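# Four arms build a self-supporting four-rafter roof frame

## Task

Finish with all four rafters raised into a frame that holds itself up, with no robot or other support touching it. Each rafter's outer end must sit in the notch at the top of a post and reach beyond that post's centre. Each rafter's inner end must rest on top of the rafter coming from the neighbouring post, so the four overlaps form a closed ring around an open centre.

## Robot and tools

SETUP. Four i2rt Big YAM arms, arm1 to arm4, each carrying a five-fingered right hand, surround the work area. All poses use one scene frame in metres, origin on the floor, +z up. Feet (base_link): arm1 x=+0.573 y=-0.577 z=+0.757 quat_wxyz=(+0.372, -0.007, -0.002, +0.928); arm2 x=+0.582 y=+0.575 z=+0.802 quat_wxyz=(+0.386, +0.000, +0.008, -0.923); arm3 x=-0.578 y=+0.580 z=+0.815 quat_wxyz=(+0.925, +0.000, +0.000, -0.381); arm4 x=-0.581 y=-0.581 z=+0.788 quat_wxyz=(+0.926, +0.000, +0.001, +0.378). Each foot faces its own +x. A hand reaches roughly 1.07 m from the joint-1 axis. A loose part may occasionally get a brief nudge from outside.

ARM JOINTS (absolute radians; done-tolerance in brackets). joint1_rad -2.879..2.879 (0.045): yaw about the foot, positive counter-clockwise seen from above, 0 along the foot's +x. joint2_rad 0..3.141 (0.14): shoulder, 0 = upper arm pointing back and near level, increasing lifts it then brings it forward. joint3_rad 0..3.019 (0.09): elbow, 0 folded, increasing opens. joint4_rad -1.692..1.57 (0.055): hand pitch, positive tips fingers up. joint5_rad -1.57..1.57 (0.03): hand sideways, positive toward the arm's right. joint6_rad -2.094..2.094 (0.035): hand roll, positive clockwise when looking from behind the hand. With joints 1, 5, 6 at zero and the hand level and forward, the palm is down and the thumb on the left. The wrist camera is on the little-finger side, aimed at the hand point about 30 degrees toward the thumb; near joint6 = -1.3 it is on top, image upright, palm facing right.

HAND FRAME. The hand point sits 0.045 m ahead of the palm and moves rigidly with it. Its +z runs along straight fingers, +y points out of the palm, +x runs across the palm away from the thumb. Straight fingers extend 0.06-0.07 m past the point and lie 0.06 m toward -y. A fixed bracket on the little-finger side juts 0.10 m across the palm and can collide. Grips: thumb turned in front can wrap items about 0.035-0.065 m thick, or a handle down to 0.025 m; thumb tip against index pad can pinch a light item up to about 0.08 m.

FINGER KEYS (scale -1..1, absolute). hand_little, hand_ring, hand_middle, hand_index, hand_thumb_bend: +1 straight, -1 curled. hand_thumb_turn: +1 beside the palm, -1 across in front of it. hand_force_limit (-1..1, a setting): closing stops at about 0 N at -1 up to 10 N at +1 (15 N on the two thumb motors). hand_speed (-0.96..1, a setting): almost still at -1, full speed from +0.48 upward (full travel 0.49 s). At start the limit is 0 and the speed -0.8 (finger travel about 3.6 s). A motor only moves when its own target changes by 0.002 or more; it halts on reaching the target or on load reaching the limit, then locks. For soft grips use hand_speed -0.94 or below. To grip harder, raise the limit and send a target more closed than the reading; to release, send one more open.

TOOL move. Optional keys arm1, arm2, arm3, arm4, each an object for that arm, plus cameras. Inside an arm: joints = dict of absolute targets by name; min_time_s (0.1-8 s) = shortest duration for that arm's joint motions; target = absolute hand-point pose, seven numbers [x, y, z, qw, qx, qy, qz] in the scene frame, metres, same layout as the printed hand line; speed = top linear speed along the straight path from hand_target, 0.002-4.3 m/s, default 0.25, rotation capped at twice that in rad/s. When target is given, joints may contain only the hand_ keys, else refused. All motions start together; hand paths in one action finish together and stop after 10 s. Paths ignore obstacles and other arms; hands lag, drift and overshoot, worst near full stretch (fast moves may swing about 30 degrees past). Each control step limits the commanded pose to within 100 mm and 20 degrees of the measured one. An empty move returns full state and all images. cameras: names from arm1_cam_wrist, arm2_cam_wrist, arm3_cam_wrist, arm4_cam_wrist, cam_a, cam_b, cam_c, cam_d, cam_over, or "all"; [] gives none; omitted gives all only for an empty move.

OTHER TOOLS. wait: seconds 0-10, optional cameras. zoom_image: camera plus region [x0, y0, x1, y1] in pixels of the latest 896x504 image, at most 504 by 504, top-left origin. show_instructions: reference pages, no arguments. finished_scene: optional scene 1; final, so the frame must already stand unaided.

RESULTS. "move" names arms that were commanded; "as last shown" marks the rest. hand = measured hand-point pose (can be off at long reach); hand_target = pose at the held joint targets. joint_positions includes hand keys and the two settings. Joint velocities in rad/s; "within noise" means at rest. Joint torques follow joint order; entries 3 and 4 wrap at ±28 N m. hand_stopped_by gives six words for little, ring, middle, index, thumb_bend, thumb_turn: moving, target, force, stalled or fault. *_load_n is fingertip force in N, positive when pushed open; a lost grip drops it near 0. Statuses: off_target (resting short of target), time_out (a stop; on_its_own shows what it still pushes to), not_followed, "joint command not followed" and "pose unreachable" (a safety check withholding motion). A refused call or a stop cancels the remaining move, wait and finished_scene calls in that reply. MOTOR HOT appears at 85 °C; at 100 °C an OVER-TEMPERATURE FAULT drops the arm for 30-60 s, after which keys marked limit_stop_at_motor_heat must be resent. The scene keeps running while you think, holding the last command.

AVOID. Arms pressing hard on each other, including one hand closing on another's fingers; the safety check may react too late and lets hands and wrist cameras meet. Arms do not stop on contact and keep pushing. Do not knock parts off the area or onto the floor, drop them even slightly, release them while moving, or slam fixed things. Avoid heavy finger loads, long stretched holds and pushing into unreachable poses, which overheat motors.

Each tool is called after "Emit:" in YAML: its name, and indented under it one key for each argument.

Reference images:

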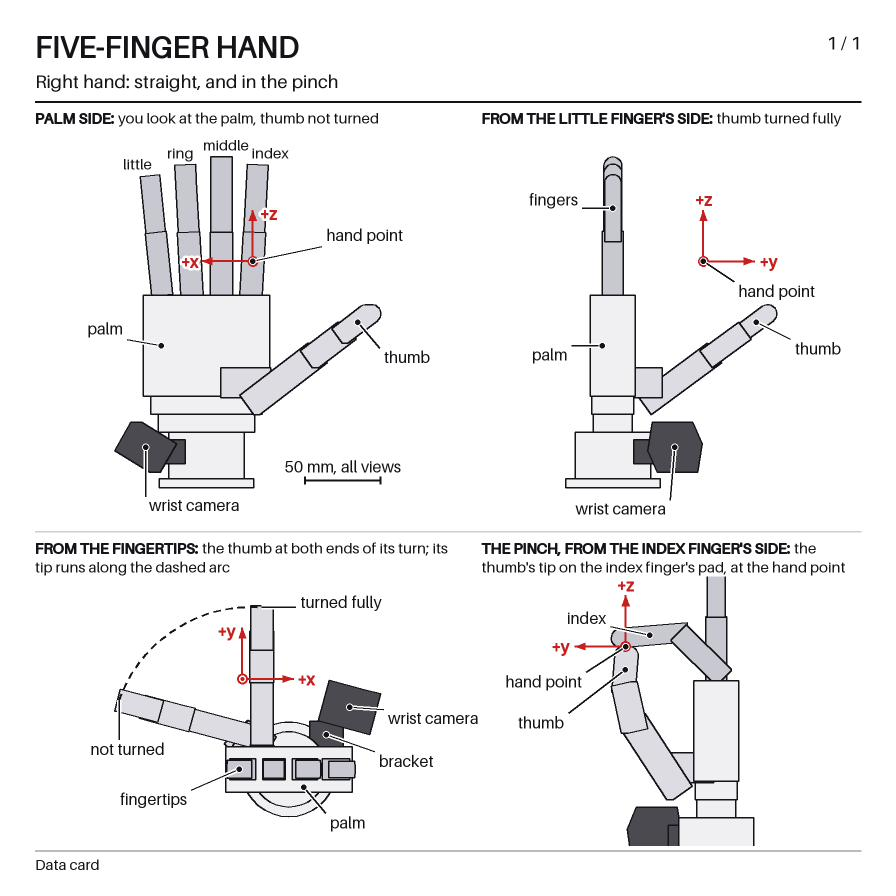

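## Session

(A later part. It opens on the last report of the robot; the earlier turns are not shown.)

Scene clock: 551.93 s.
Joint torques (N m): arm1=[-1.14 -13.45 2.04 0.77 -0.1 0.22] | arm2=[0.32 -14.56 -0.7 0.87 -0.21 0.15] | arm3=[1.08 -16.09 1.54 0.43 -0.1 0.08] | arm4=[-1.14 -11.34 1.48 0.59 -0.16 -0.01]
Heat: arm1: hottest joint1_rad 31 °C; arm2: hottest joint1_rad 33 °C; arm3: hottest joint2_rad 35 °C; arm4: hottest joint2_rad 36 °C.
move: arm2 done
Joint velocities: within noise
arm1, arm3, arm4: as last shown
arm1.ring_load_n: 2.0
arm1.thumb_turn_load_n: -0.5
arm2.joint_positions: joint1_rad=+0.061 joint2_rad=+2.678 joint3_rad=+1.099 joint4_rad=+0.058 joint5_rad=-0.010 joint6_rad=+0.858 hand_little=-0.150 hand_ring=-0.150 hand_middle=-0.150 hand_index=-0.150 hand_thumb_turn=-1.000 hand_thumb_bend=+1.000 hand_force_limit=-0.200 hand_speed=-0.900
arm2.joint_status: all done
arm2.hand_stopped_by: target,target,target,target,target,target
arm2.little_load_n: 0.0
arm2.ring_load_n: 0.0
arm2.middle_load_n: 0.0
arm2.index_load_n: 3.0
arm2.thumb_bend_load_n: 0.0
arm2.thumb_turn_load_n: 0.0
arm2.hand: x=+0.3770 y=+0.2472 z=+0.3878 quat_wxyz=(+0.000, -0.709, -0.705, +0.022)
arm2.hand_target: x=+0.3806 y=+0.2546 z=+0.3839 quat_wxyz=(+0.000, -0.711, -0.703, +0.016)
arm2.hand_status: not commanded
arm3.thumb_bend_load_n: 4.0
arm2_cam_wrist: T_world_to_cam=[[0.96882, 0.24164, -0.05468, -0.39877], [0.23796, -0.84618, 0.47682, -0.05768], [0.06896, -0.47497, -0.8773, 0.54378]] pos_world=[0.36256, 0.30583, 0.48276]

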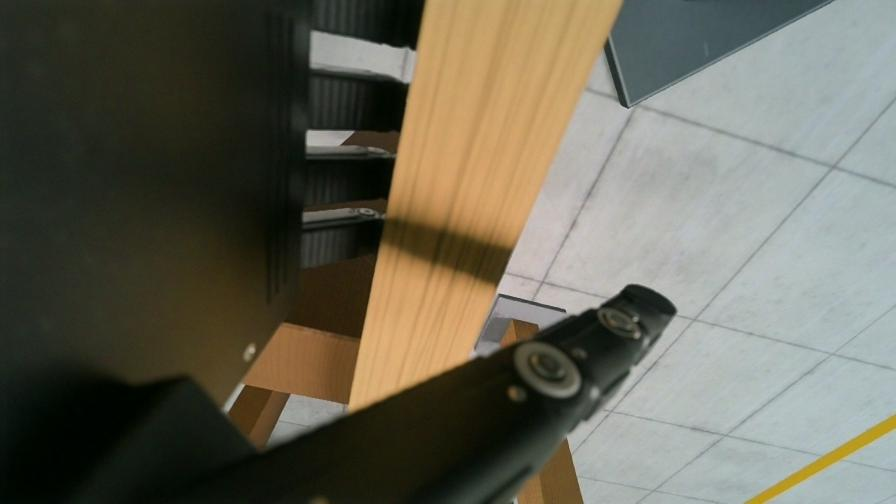

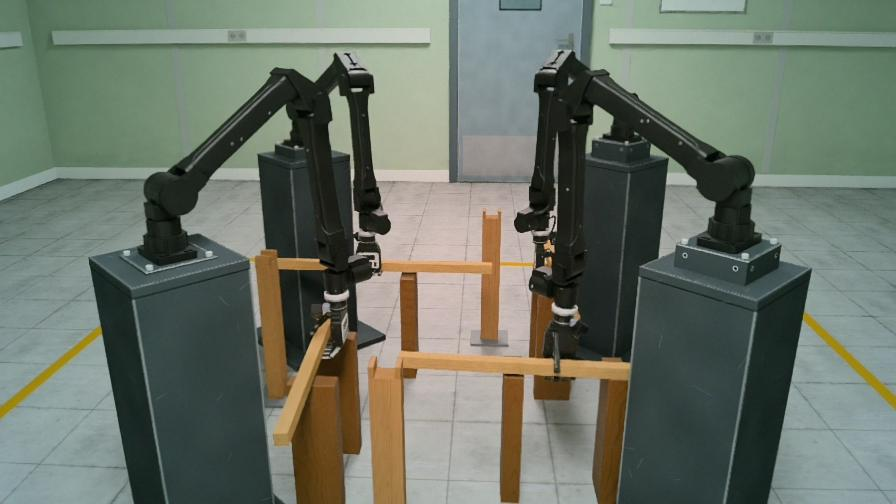

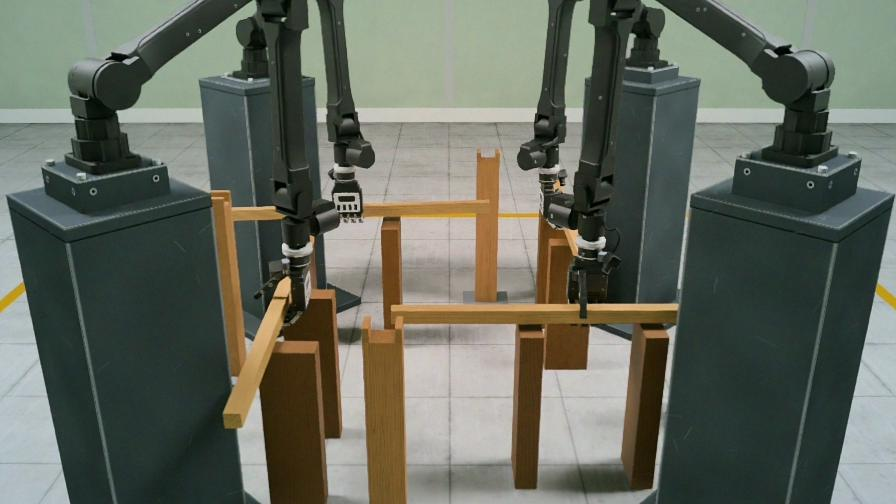

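Emit:
move:
  arm2: {"joints":{"hand_thumb_bend":-0.6,"hand_force_limit":-0.5,"hand_speed":-0.85}}

Emit:
move:
  arm1: {"target":[0.2489,-0.3424,0.460,-0.010,1,-0.001,-0.010],"speed":0.08}
  arm2: {"target":[0.3786,0.2520,0.455,0,0.710,0.704,-0.016],"speed":0.08}
  arm3: {"target":[-0.2522,0.3340,0.460,0.008,0.003,1,-0.007],"speed":0.08}
  arm4: {"target":[-0.3280,-0.2635,0.460,-0.010,0.707,-0.707,0],"speed":0.08}
  cameras: ["all"]

Scene clock: 573.57 s.
Joint torques (N m): arm1=[-1.26 -13.92 2 0.72 -0.1 0.22] | arm2=[0.38 -14.51 -0.75 0.85 -0.21 0.15] | arm3=[1.49 -16.79 1.24 0.44 -0.06 0.11] | arm4=[-0.91 -11.34 1.48 0.58 -0.16 -0.01]
Heat: arm1: hottest joint1_rad 31 °C; arm2: hottest joint1_rad 33 °C; arm3: hottest joint2_rad 35 °C; arm4: hottest joint2_rad 36 °C.
move: arm2 off_target
Joint velocities: within noise
arm1, arm3, arm4: as last shown
arm1.ring_load_n: 2.5
arm1.thumb_turn_load_n: 0.0
arm2.joint_positions: joint1_rad=+0.061 joint2_rad=+2.678 joint3_rad=+1.099 joint4_rad=+0.058 joint5_rad=-0.010 joint6_rad=+0.858 hand_little=-0.150 hand_ring=-0.150 hand_middle=-0.150 hand_index=-0.149 hand_thumb_turn=-1.000 hand_thumb_bend=+0.300 hand_force_limit=-0.500 hand_speed=-0.850
arm2.joint_status: hand_thumb_bend off_target (ended at +0.300, target -0.600); the others done
arm2.hand_stopped_by: target,target,target,target,force,target
arm2.little_load_n: 0.0
arm2.ring_load_n: 0.0
arm2.middle_load_n: 0.0
arm2.index_load_n: 3.5
arm2.thumb_bend_load_n: 1.5
arm2.thumb_turn_load_n: -0.5
arm2.hand: x=+0.3770 y=+0.2472 z=+0.3878 quat_wxyz=(+0.000, -0.709, -0.705, +0.022)
arm2.hand_target: x=+0.3806 y=+0.2546 z=+0.3839 quat_wxyz=(+0.000, -0.711, -0.703, +0.016)
arm2.hand_status: not commanded
arm4.little_load_n: 1.0
arm4.middle_load_n: 0.5
arm4.thumb_bend_load_n: 4.0
arm4.thumb_turn_load_n: 0.0
pictures: none

Scene clock: 575.13 s.
Joint torques (N m): arm1=[-1.49 -16.03 1.62 -0.23 -0.11 0.18] | arm2=[0.21 -16.67 -0.57 0.24 -0.26 0.1] | arm3=[0.73 -17.79 0.4 -0.39 -0.03 0.11] | arm4=[-1.14 -12.69 0.94 -0.01 -0.15 -0.01]
Heat: arm1: hottest joint1_rad 31 °C; arm2: hottest joint1_rad 33 °C; arm3: hottest joint2_rad 35 °C; arm4: hottest joint2_rad 36 °C.
move: arm1 off_target; arm2 done; arm3 done; arm4 done
Joint velocities: within noise
arm1.joint_positions: joint1_rad=-0.033 joint2_rad=+2.388 joint3_rad=+0.974 joint4_rad=-0.136 joint5_rad=-0.008 joint6_rad=+0.783 hand_little=-0.150 hand_ring=-0.150 hand_middle=-0.150 hand_index=-0.150 hand_thumb_turn=-1.000 hand_thumb_bend=+0.538 hand_force_limit=-0.500 hand_speed=-0.850
arm1.joint_status: not commanded
arm1.hand_stopped_by: target,target,target,target,force,target
arm1.little_load_n: 1.5
arm1.ring_load_n: 2.5
arm1.middle_load_n: 1.5
arm1.index_load_n: 3.0
arm1.thumb_bend_load_n: 4.0
arm1.thumb_turn_load_n: 0.0
arm1.hand: x=+0.2584 y=-0.3460 z=+0.4464 quat_wxyz=(-0.004, +1.000, -0.003, -0.003)
arm1.hand_target: x=+0.2490 y=-0.3425 z=+0.4596 quat_wxyz=(-0.010, +1.000, -0.001, -0.010)
arm1.hand_status: off_target (0.017 m and 1.1 deg from the pose sent, 0.062 m and 1.1 deg at the start)
arm2.joint_positions: joint1_rad=+0.061 joint2_rad=+2.509 joint3_rad=+0.986 joint4_rad=-0.006 joint5_rad=-0.010 joint6_rad=+0.858 hand_little=-0.150 hand_ring=-0.150 hand_middle=-0.150 hand_index=-0.150 hand_thumb_turn=-1.000 hand_thumb_bend=+0.299 hand_force_limit=-0.500 hand_speed=-0.850
arm2.joint_status: not commanded
arm2.hand_stopped_by: target,target,target,target,force,target
arm2.little_load_n: 0.5
arm2.ring_load_n: 2.0
arm2.middle_load_n: 0.0
arm2.index_load_n: 0.5
arm2.thumb_bend_load_n: 0.0
arm2.thumb_turn_load_n: 0.5
arm2.hand: x=+0.3804 y=+0.2499 z=+0.4488 quat_wxyz=(+0.001, -0.709, -0.705, +0.017)
arm2.hand_target: x=+0.3787 y=+0.2520 z=+0.4548 quat_wxyz=(+0.000, -0.710, -0.704, +0.016)
arm2.hand_status: done (0.007 m and 0.3 deg from the pose sent, 0.067 m and 0.7 deg at the start)
arm3.joint_positions: joint1_rad=-0.033 joint2_rad=+2.552 joint3_rad=+1.093 joint4_rad=-0.094 joint5_rad=+0.001 joint6_rad=+0.761 hand_little=-0.150 hand_ring=-0.150 hand_middle=-0.150 hand_index=-0.149 hand_thumb_turn=-1.000 hand_thumb_bend=+0.545 hand_force_limit=-0.500 hand_speed=-0.850
arm3.joint_status: not commanded
arm3.hand_stopped_by: target,target,target,target,force,target
arm3.little_load_n: 0.5
arm3.ring_load_n: 2.0
arm3.middle_load_n: 1.0
arm3.index_load_n: 3.5
arm3.thumb_bend_load_n: 4.0
arm3.thumb_turn_load_n: 0.0
arm3.hand: x=-0.2577 y=+0.3324 z=+0.4513 quat_wxyz=(-0.006, -0.002, -1.000, +0.007)
arm3.hand_target: x=-0.2525 y=+0.3341 z=+0.4597 quat_wxyz=(-0.008, -0.003, -1.000, +0.007)
arm3.hand_status: done (0.010 m and 0.3 deg from the pose sent, 0.063 m and 0.8 deg at the start)
arm4.joint_positions: joint1_rad=-0.045 joint2_rad=+2.475 joint3_rad=+1.054 joint4_rad=-0.129 joint5_rad=+0.002 joint6_rad=+0.736 hand_little=-0.150 hand_ring=-0.150 hand_middle=-0.150 hand_index=-0.150 hand_thumb_turn=-1.000 hand_thumb_bend=+0.466 hand_force_limit=-0.500 hand_speed=-0.850
arm4.joint_status: not commanded
arm4.hand_stopped_by: target,target,target,target,force,target
arm4.little_load_n: 0.5
arm4.ring_load_n: 1.5
arm4.middle_load_n: 1.0
arm4.index_load_n: 2.0
arm4.thumb_bend_load_n: 3.5
arm4.thumb_turn_load_n: 0.5
arm4.hand: x=-0.3258 y=-0.2680 z=+0.4526 quat_wxyz=(-0.009, +0.706, -0.709, +0.001)
arm4.hand_target: x=-0.3280 y=-0.2635 z=+0.4598 quat_wxyz=(-0.010, +0.707, -0.707, +0.000)
arm4.hand_status: done (0.009 m and 0.3 deg from the pose sent, 0.063 m and 0.6 deg at the start)
pictures: arm1_cam_wrist, arm2_cam_wrist, arm3_cam_wrist, arm4_cam_wrist, cam_a, cam_b, cam_c, cam_d, cam_over
arm1_cam_wrist: T_world_to_cam=[[0.20275, -0.9789, -0.02545, -0.37628], [-0.83015, -0.1856, 0.52574, -0.08859], [-0.51937, -0.08547, -0.85026, 0.59877]] pos_world=[0.31373, -0.33361, 0.54611]
arm2_cam_wrist: T_world_to_cam=[[0.96915, 0.24182, -0.04765, -0.40274], [0.23518, -0.84948, 0.47231, -0.08132], [0.07374, -0.46895, -0.88014, 0.59629]] pos_world=[0.36547, 0.30794, 0.54404]
arm3_cam_wrist: T_world_to_cam=[[-0.27902, 0.96012, -0.01781, -0.38492], [0.82343, 0.24876, 0.50998, -0.09851], [0.49408, 0.12763, -0.86, 0.58847]] pos_world=[-0.31703, 0.31897, 0.54947]
arm4_cam_wrist: T_world_to_cam=[[-0.96563, -0.2591, 0.02055, -0.39856], [-0.21017, 0.82489, 0.52477, -0.08867], [-0.15292, 0.50241, -0.851, 0.58265]] pos_world=[-0.3144, -0.32286, 0.55056]

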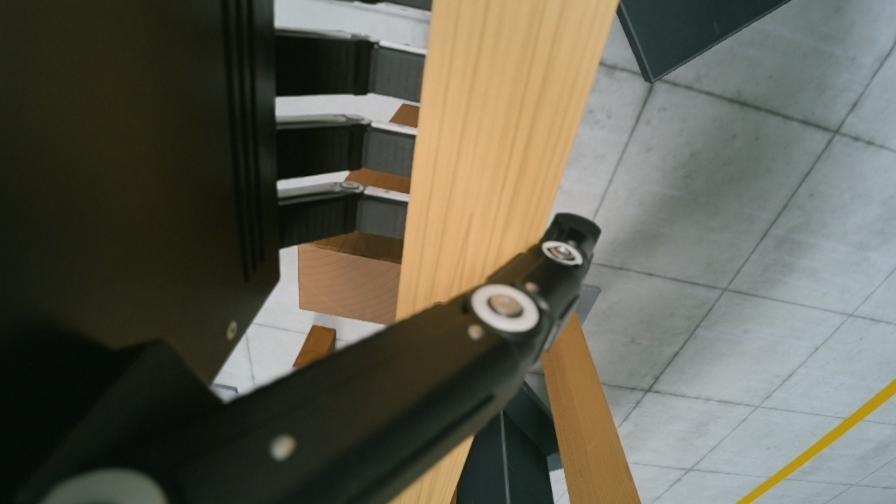

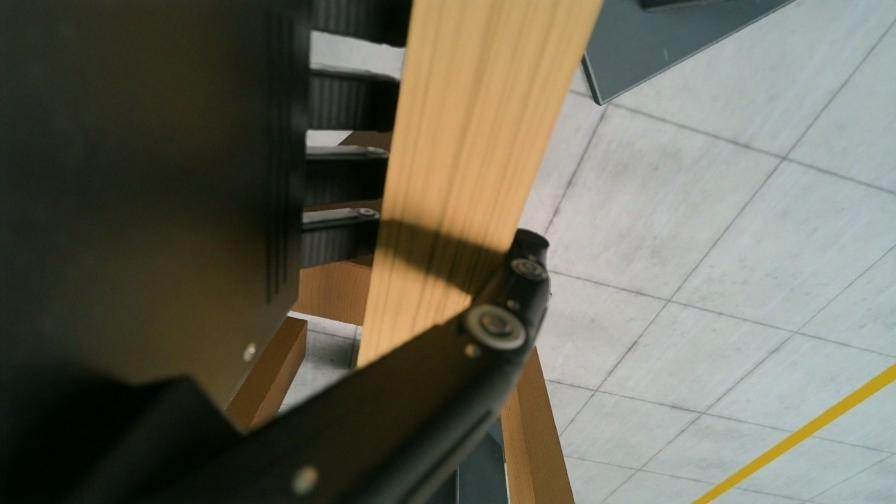

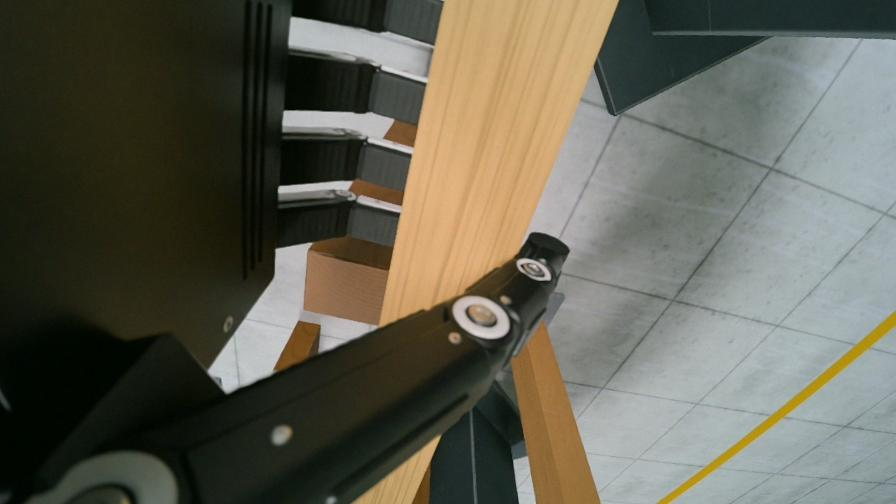

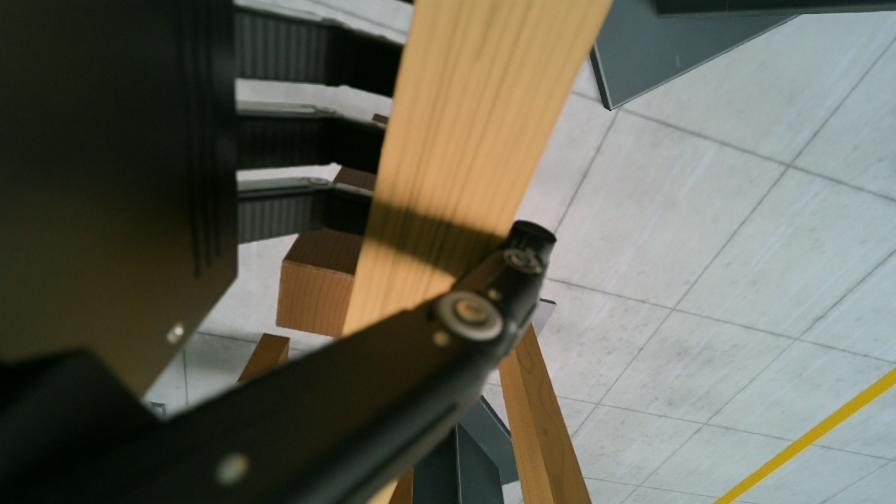

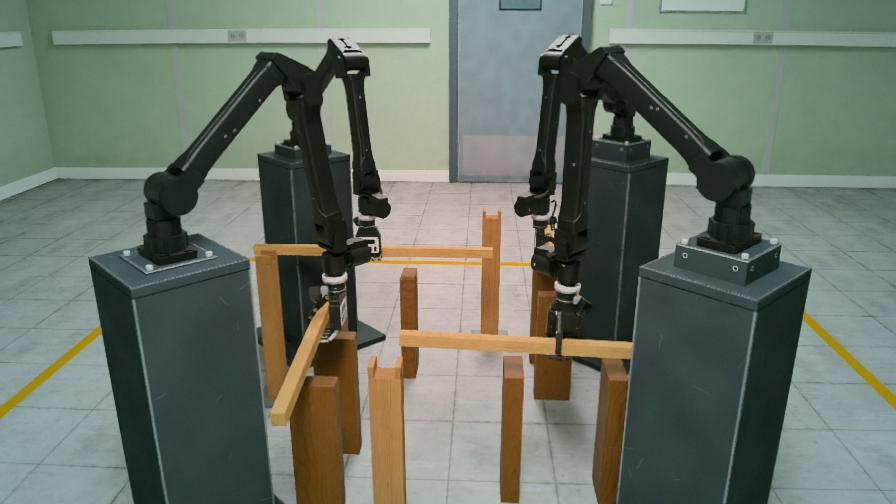

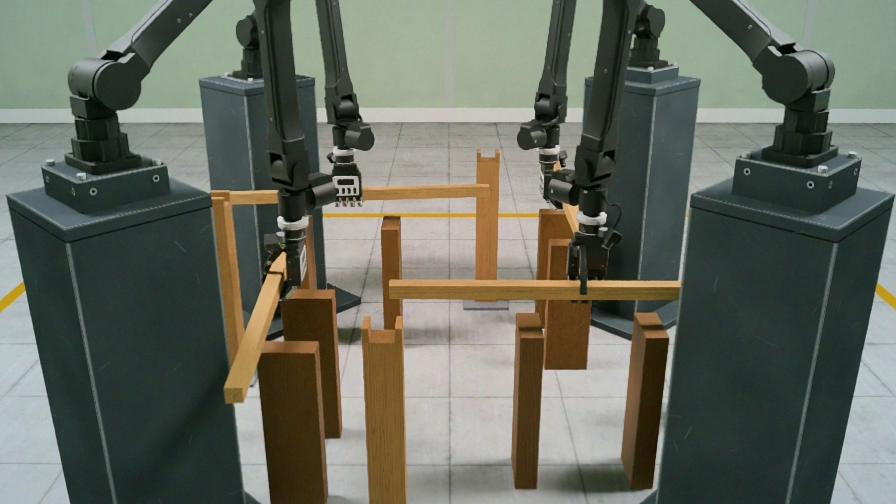

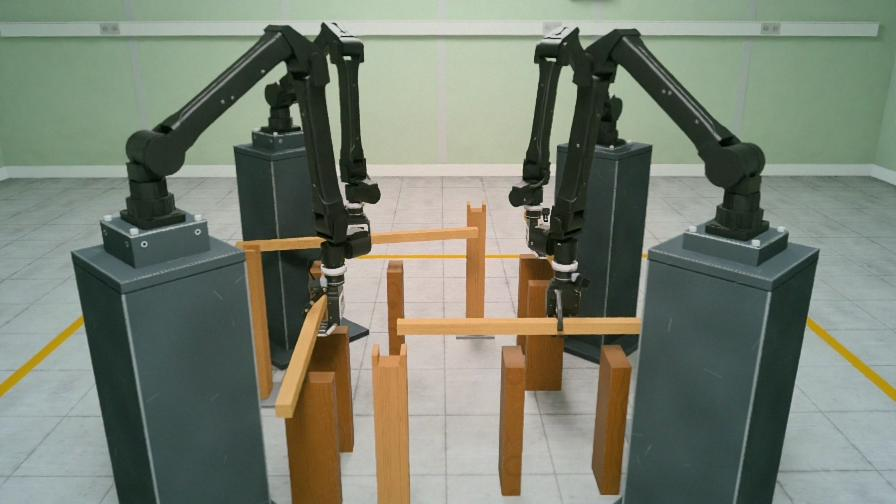

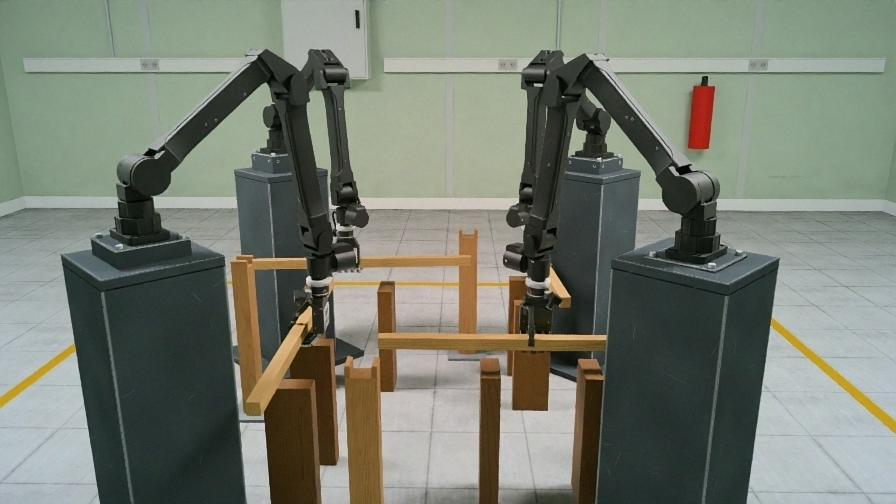

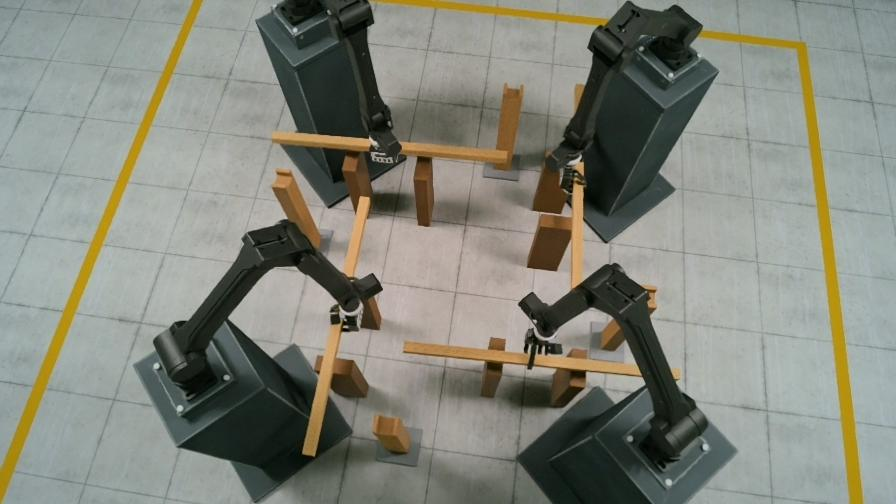

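Emit:
move:
  arm2: {"joints":{"hand_thumb_bend":-0.62,"hand_force_limit":-0.5,"hand_speed":-0.85}}

Emit:
move:
  arm2: {"target":[0.37,0.250,0.72,0.0647,0.7041,0.7041,-0.0647],"speed":0.15}
  arm1: {"target":[0.2489,-0.3424,0.56,-0.010,1,-0.001,-0.010],"speed":0.08}
  cameras: ["arm2_cam_wrist","cam_a","cam_b","cam_over"]

Scene clock: 676.47 s.
Joint torques (N m): arm1=[-1.26 -16.21 1.59 -0.27 -0.13 0.18] | arm2=[0.21 -16.21 -0.57 0.23 -0.22 0.1] | arm3=[1.32 -17.61 0.58 -0.23 -0.04 0.08] | arm4=[-1.08 -12.69 0.94 -0.01 -0.16 -0.03]
Heat: arm1: hottest joint2_rad 35 °C; arm2: hottest joint2_rad 33 °C; arm3: hottest joint2_rad 35 °C; arm4: hottest joint2_rad 37 °C.
move: arm2 off_target
Joint velocities: within noise
arm1, arm3, arm4: as last shown
arm1.middle_load_n: 1.0
arm1.thumb_turn_load_n: 0.5
arm2.joint_positions: joint1_rad=+0.061 joint2_rad=+2.509 joint3_rad=+0.986 joint4_rad=-0.006 joint5_rad=-0.010 joint6_rad=+0.858 hand_little=-0.150 hand_ring=-0.150 hand_middle=-0.150 hand_index=-0.149 hand_thumb_turn=-1.000 hand_thumb_bend=+0.266 hand_force_limit=-0.500 hand_speed=-0.850
arm2.joint_status: hand_thumb_bend off_target (ended at +0.266, target -0.620); the others done
arm2.hand_stopped_by: target,target,target,target,force,target
arm2.little_load_n: 1.0
arm2.ring_load_n: 2.0
arm2.middle_load_n: 0.0
arm2.index_load_n: 1.5
arm2.thumb_bend_load_n: 1.5
arm2.thumb_turn_load_n: 0.0
arm2.hand: x=+0.3804 y=+0.2499 z=+0.4488 quat_wxyz=(+0.001, -0.709, -0.705, +0.017)
arm2.hand_target: x=+0.3787 y=+0.2520 z=+0.4548 quat_wxyz=(+0.000, -0.710, -0.704, +0.016)
arm2.hand_status: not commanded
arm3.little_load_n: 1.0
arm3.thumb_bend_load_n: 4.5
pictures: none

Scene clock: 678.93 s.
Joint torques (N m): arm1=[-1.44 -14.51 3.07 -0.29 -0.12 0.2] | arm2=[0.21 -12.04 4.44 0.42 -0.52 0.03] | arm3=[2.55 -17.9 0.65 -0.47 -0.01 0.02] | arm4=[-1.03 -12.69 0.94 -0.03 -0.16 -0.02]
Heat: arm1: hottest joint2_rad 35 °C; arm2: hottest joint2_rad 33 °C; arm3: hottest joint2_rad 35 °C; arm4: hottest joint2_rad 37 °C.
move: arm1 off_target; arm2 done
Joint velocities: within noise
arm1.joint_positions: joint1_rad=-0.033 joint2_rad=+2.108 joint3_rad=+0.887 joint4_rad=-0.334 joint5_rad=-0.008 joint6_rad=+0.783 hand_little=-0.150 hand_ring=-0.150 hand_middle=-0.150 hand_index=-0.150 hand_thumb_turn=-1.000 hand_thumb_bend=+0.538 hand_force_limit=-0.500 hand_speed=-0.850
arm1.joint_status: not commanded
arm1.hand_stopped_by: target,target,target,target,force,target
arm1.little_load_n: 1.0
arm1.ring_load_n: 2.5
arm1.middle_load_n: 1.0
arm1.index_load_n: 3.0
arm1.thumb_bend_load_n: 4.0
arm1.thumb_turn_load_n: 0.0
arm1.hand: x=+0.2575 y=-0.3464 z=+0.5459 quat_wxyz=(-0.002, +1.000, -0.003, -0.001)
arm1.hand_target: x=+0.2490 y=-0.3426 z=+0.5596 quat_wxyz=(-0.010, +1.000, -0.001, -0.010)
arm1.hand_status: off_target (0.017 m and 1.4 deg from the pose sent, 0.114 m and 1.1 deg at the start)
arm2.joint_positions: joint1_rad=-0.025 joint2_rad=+1.743 joint3_rad=+0.765 joint4_rad=-0.460 joint5_rad=-0.141 joint6_rad=+0.780 hand_little=-0.150 hand_ring=-0.150 hand_middle=-0.150 hand_index=-0.150 hand_thumb_turn=-1.000 hand_thumb_bend=+0.266 hand_force_limit=-0.500 hand_speed=-0.850
arm2.joint_status: not commanded
arm2.hand_stopped_by: target,target,target,target,force,target
arm2.little_load_n: 1.0
arm2.ring_load_n: 2.0
arm2.middle_load_n: 0.0
arm2.index_load_n: 1.5
arm2.thumb_bend_load_n: 1.5
arm2.thumb_turn_load_n: 0.0
arm2.hand: x=+0.3710 y=+0.2478 z=+0.7161 quat_wxyz=(-0.062, -0.705, -0.703, +0.064)
arm2.hand_target: x=+0.3700 y=+0.2499 z=+0.7200 quat_wxyz=(-0.065, -0.704, -0.704, +0.065)
arm2.hand_status: done (0.005 m and 0.3 deg from the pose sent, 0.271 m and 9.3 deg at the start)
arm3, arm4: as last shown
arm3.index_load_n: 3.0
arm3.thumb_bend_load_n: 4.0
arm4.index_load_n: 1.5
arm2_cam_wrist: T_world_to_cam=[[0.96941, 0.23725, -0.06286, -0.36838], [0.2263, -0.76487, 0.60313, -0.31854], [0.09501, -0.5989, -0.79517, 0.79473]] pos_world=[0.35369, 0.31972, 0.80091]

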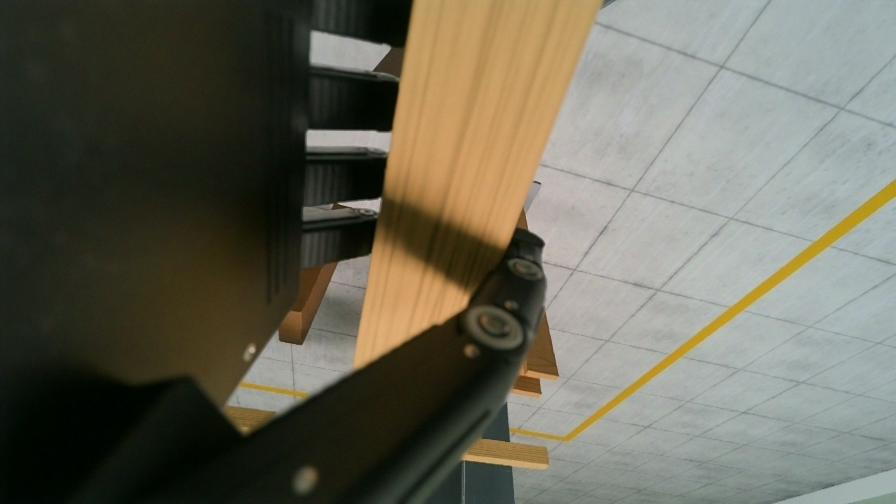

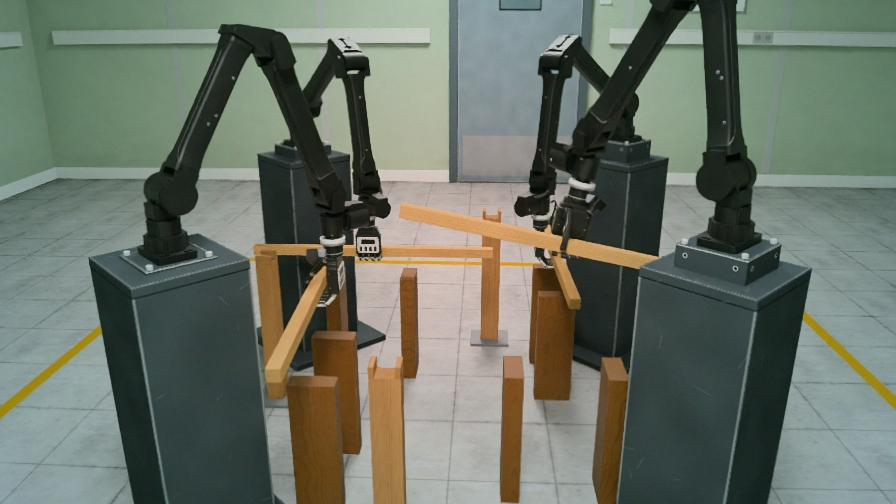

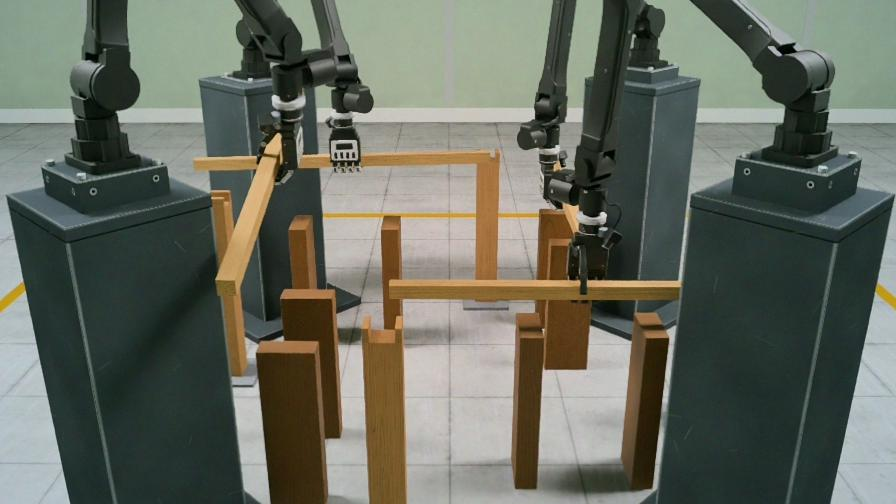

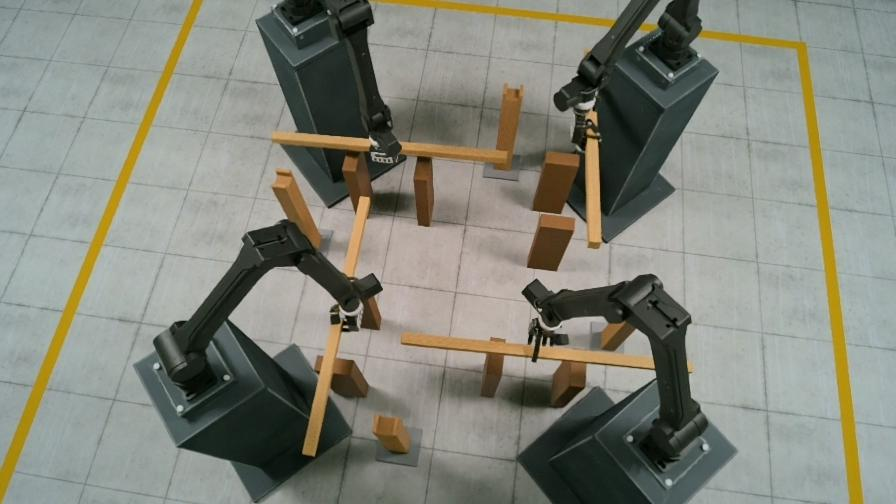

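Emit:
move:
  arm2: {"target":[0.130,0.217,0.735,0.0647,0.7041,0.7041,-0.0647],"speed":0.15}
  cameras: ["arm2_cam_wrist","cam_a","cam_b","cam_over"]

Emit:
zoom_image:
  camera: "cam_b"
  region: [320, 200, 460, 360]

Scene clock: 687.27 s.
Joint torques (N m): arm1=[-1.08 -15.09 3.11 -0.23 -0.1 0.2] | arm2=[0.44 -18.2 9.8 0.24 -0.5 0.09] | arm3=[1.26 -17.9 0.53 -0.18 -0.06 0.1] | arm4=[-1.14 -12.57 0.92 -0.01 -0.17 -0.03]
Heat: arm1: hottest joint2_rad 35 °C; arm2: hottest joint3_rad 33 °C; arm3: hottest joint2_rad 35 °C; arm4: hottest joint2_rad 37 °C.
move: arm2 off_target
Joint velocities: within noise
arm1, arm3, arm4: as last shown
arm1.little_load_n: 1.5
arm1.thumb_bend_load_n: 3.5
arm2.joint_positions: joint1_rad=-0.271 joint2_rad=+2.106 joint3_rad=+1.426 joint4_rad=-0.830 joint5_rad=-0.169 joint6_rad=+0.536 hand_little=-0.150 hand_ring=-0.150 hand_middle=-0.150 hand_index=-0.150 hand_thumb_turn=-1.000 hand_thumb_bend=+0.266 hand_force_limit=-0.500 hand_speed=-0.850
arm2.joint_status: not commanded
arm2.hand_stopped_by: target,target,target,target,force,target
arm2.little_load_n: 0.5
arm2.ring_load_n: 2.0
arm2.middle_load_n: 0.0
arm2.index_load_n: 1.5
arm2.thumb_bend_load_n: 1.5
arm2.thumb_turn_load_n: 0.0
arm2.hand: x=+0.1489 y=+0.2261 z=+0.7236 quat_wxyz=(-0.067, -0.708, -0.701, +0.048)
arm2.hand_target: x=+0.1307 y=+0.2174 z=+0.7353 quat_wxyz=(-0.064, -0.704, -0.704, +0.065)
arm2.hand_status: off_target (0.024 m and 2.1 deg from the pose sent, 0.244 m and 0.4 deg at the start)
arm3.little_load_n: 0.5
arm3.index_load_n: 3.5
arm3.thumb_bend_load_n: 4.5
arm4.little_load_n: 1.0
arm4.index_load_n: 2.0
arm2_cam_wrist: T_world_to_cam=[[0.97186, 0.23364, -0.02988, -0.17102], [0.20485, -0.77579, 0.59681, -0.27914], [0.11626, -0.58614, -0.80182, 0.80753]] pos_world=[0.1295, 0.29673, 0.80898]

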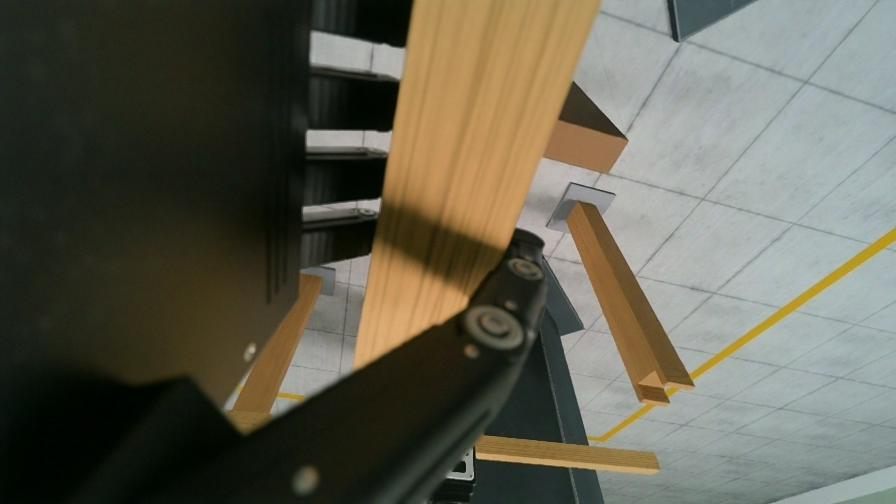

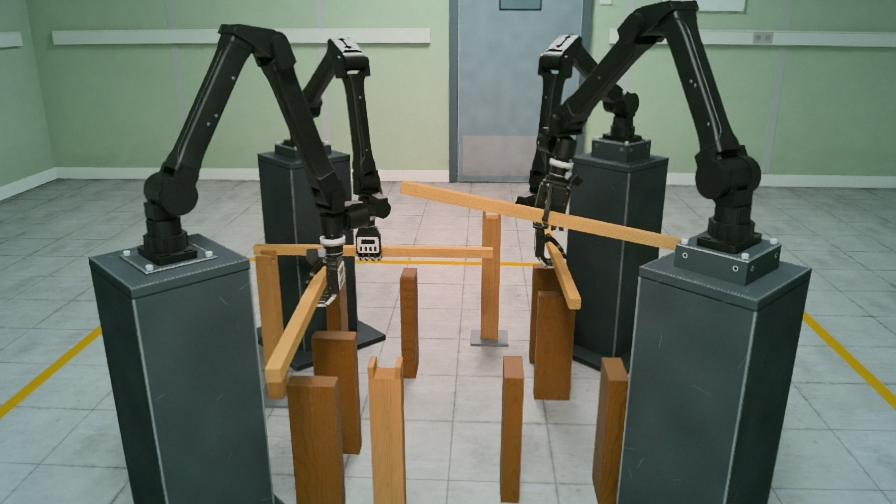

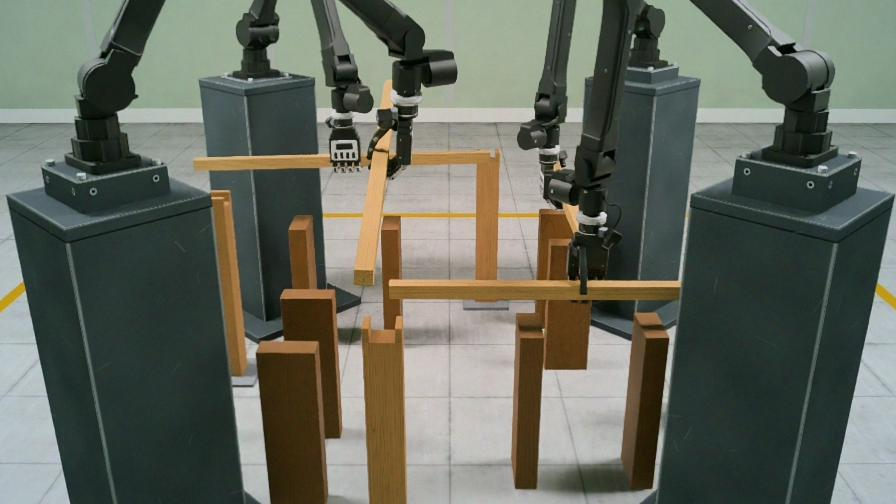

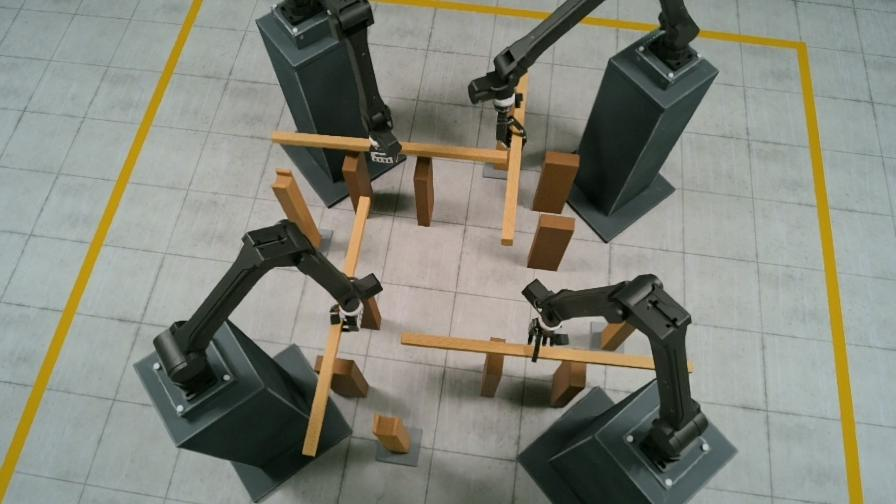

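Scaled by 3.150 from the camera's image (finer frame: 1280x720).

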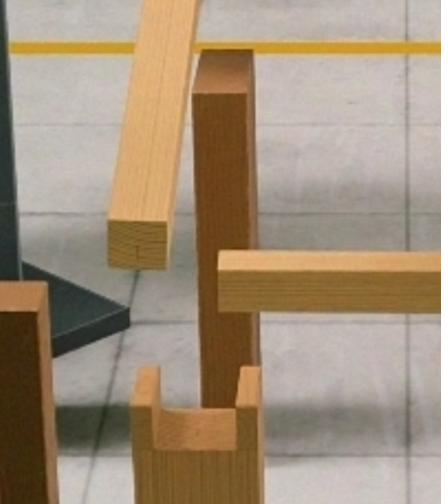

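Emit:
move:
  arm1: {"target":[0.2075,-0.338,0.687,-0.005,0.9936,-0.001,-0.117],"speed":0.15}

Emit:
move:
  arm1: {"target":[0.2075,-0.130,0.687,-0.005,0.9936,-0.001,-0.117],"speed":0.12}
  cameras: ["arm1_cam_wrist","cam_a","cam_b","cam_d","cam_over"]

Emit:
zoom_image:
  camera: "cam_a"
  region: [320, 240, 460, 400]

Scene clock: 703.80 s.
Joint torques (N m): arm1=[-2.32 -13.22 5.53 0.18 -0.36 0.26] | arm2=[0.44 -18.14 9.8 0.24 -0.49 0.04] | arm3=[1.67 -18.55 0.65 -0.25 -0.08 0.09] | arm4=[-0.97 -12.63 0.91 -0.05 -0.17 -0.02]
Heat: arm1: hottest joint2_rad 35 °C; arm2: hottest joint3_rad 36 °C; arm3: hottest joint2_rad 35 °C; arm4: hottest joint2_rad 37 °C.
move: arm1 off_target
Joint velocities: within noise
arm1.joint_positions: joint1_rad=-0.033 joint2_rad=+1.797 joint3_rad=+0.861 joint4_rad=-0.479 joint5_rad=-0.163 joint6_rad=+0.783 hand_little=-0.150 hand_ring=-0.150 hand_middle=-0.150 hand_index=-0.150 hand_thumb_turn=-1.000 hand_thumb_bend=+0.538 hand_force_limit=-0.500 hand_speed=-0.850
arm1.joint_status: not commanded
arm1.hand_stopped_by: target,target,target,target,force,target
arm1.little_load_n: 1.5
arm1.ring_load_n: 2.5
arm1.middle_load_n: 1.0
arm1.index_load_n: 3.0
arm1.thumb_bend_load_n: 4.0
arm1.thumb_turn_load_n: 0.0
arm1.hand: x=+0.2135 y=-0.3450 z=+0.6726 quat_wxyz=(+0.002, +0.994, +0.003, -0.105)
arm1.hand_target: x=+0.2076 y=-0.3380 z=+0.6868 quat_wxyz=(-0.005, +0.993, -0.001, -0.117)
arm1.hand_status: off_target (0.017 m and 1.7 deg from the pose sent, 0.150 m and 13.3 deg at the start)
arm2, arm3, arm4: as last shown
arm2.thumb_bend_load_n: 1.0
pictures: none

Scene clock: 706.37 s.
Joint torques (N m): arm1=[-2.78 -16.91 9.21 0.01 -0.36 0.05] | arm2=[0.44 -18.14 9.8 0.24 -0.49 0.04] | arm3=[1.03 -17.85 0.8 -0.31 -0.02 0.11] | arm4=[-1.08 -12.63 0.98 -0.01 -0.17 -0.01]
Heat: arm1: hottest joint2_rad 35 °C; arm2: hottest joint3_rad 36 °C; arm3: hottest joint2_rad 35 °C; arm4: hottest joint2_rad 37 °C.
move: arm1 off_target
Joint velocities: within noise
arm1.joint_positions: joint1_rad=-0.283 joint2_rad=+2.098 joint3_rad=+1.386 joint4_rad=-0.763 joint5_rad=-0.204 joint6_rad=+0.542 hand_little=-0.150 hand_ring=-0.150 hand_middle=-0.150 hand_index=-0.150 hand_thumb_turn=-1.000 hand_thumb_bend=+0.538 hand_force_limit=-0.500 hand_speed=-0.850
arm1.joint_status: not commanded
arm1.hand_stopped_by: target,target,target,target,force,target
arm1.little_load_n: 1.5
arm1.ring_load_n: 2.0
arm1.middle_load_n: 1.5
arm1.index_load_n: 3.0
arm1.thumb_bend_load_n: 3.5
arm1.thumb_turn_load_n: 0.0
arm1.hand: x=+0.2162 y=-0.1501 z=+0.6704 quat_wxyz=(+0.011, +0.994, -0.003, -0.105)
arm1.hand_target: x=+0.2079 y=-0.1306 z=+0.6874 quat_wxyz=(-0.005, +0.993, -0.001, -0.117)
arm1.hand_status: off_target (0.027 m and 2.3 deg from the pose sent, 0.216 m and 1.7 deg at the start)
arm2, arm3, arm4: as last shown
arm3.little_load_n: 1.0
arm3.thumb_bend_load_n: 4.0
arm4.ring_load_n: 1.0
arm1_cam_wrist: T_world_to_cam=[[0.19676, -0.97975, -0.03702, -0.16133], [-0.70552, -0.1677, 0.68856, -0.33841], [-0.68083, -0.10936, -0.72423, 0.73081]] pos_world=[0.29055, -0.13489, 0.75632]

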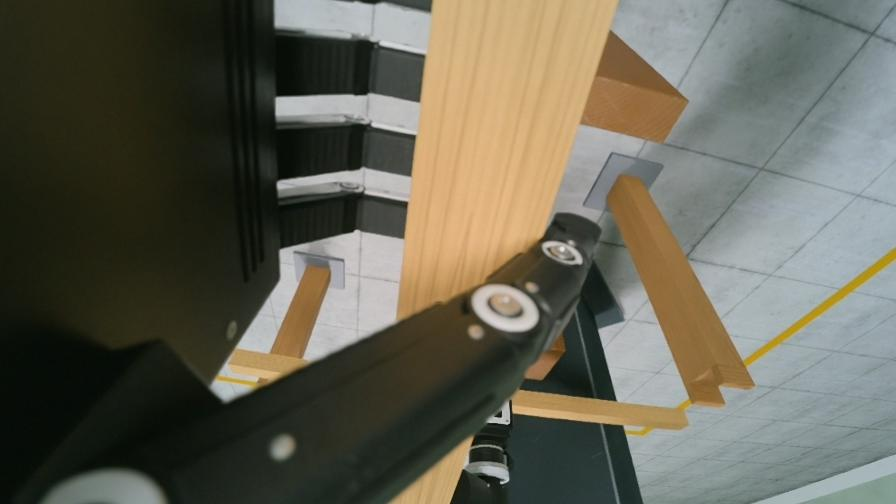

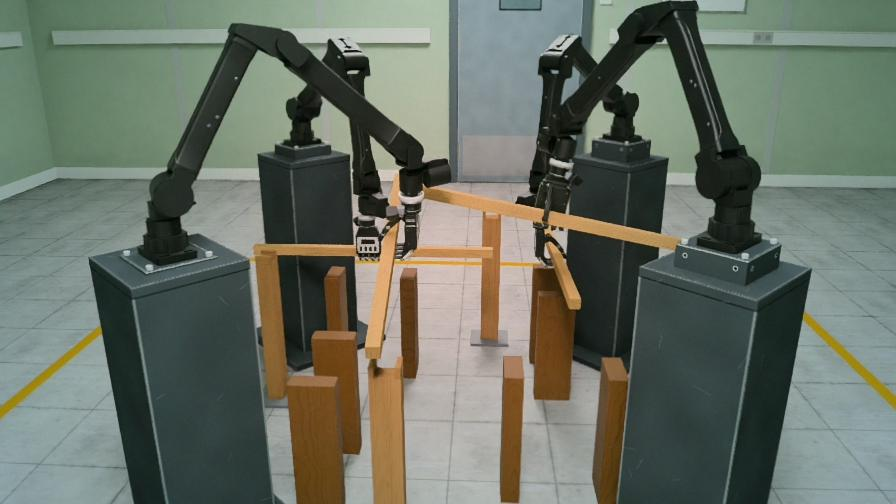

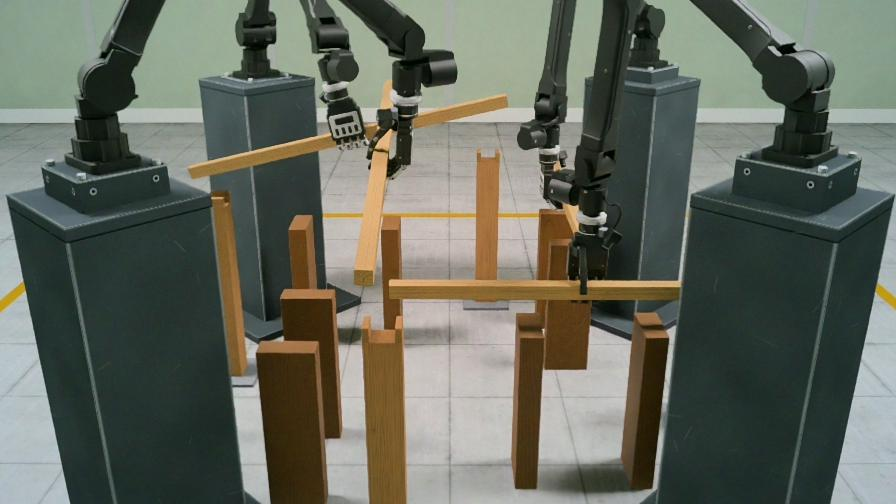

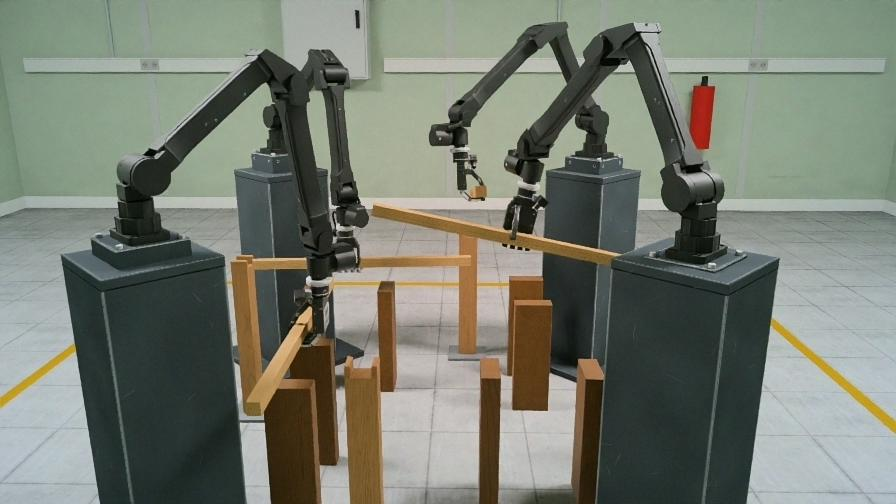

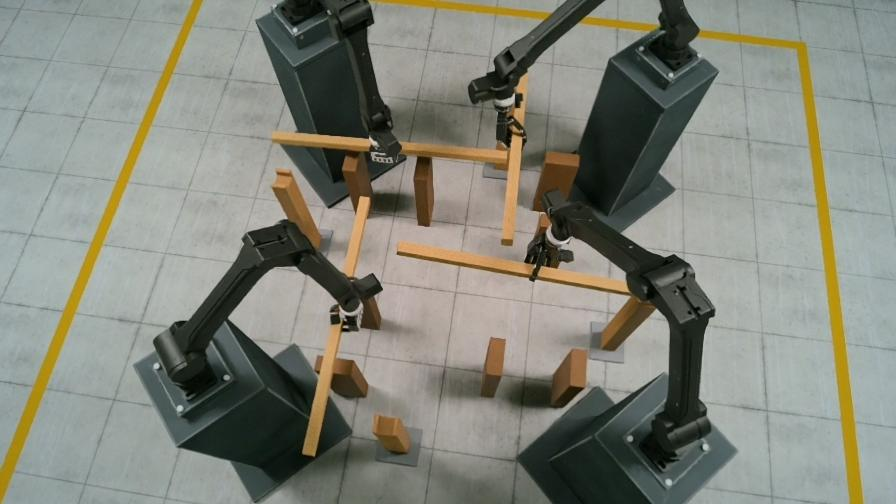

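Scaled by 3.150 from the camera's image (finer frame: 1280x720).

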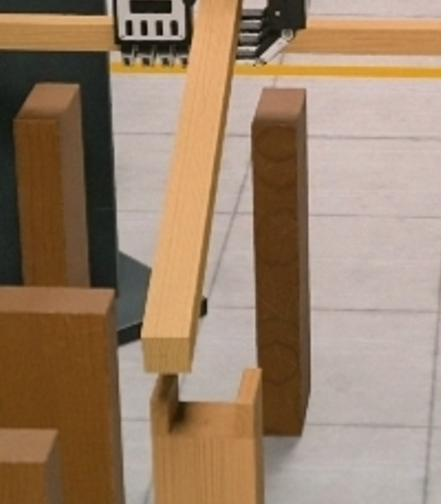

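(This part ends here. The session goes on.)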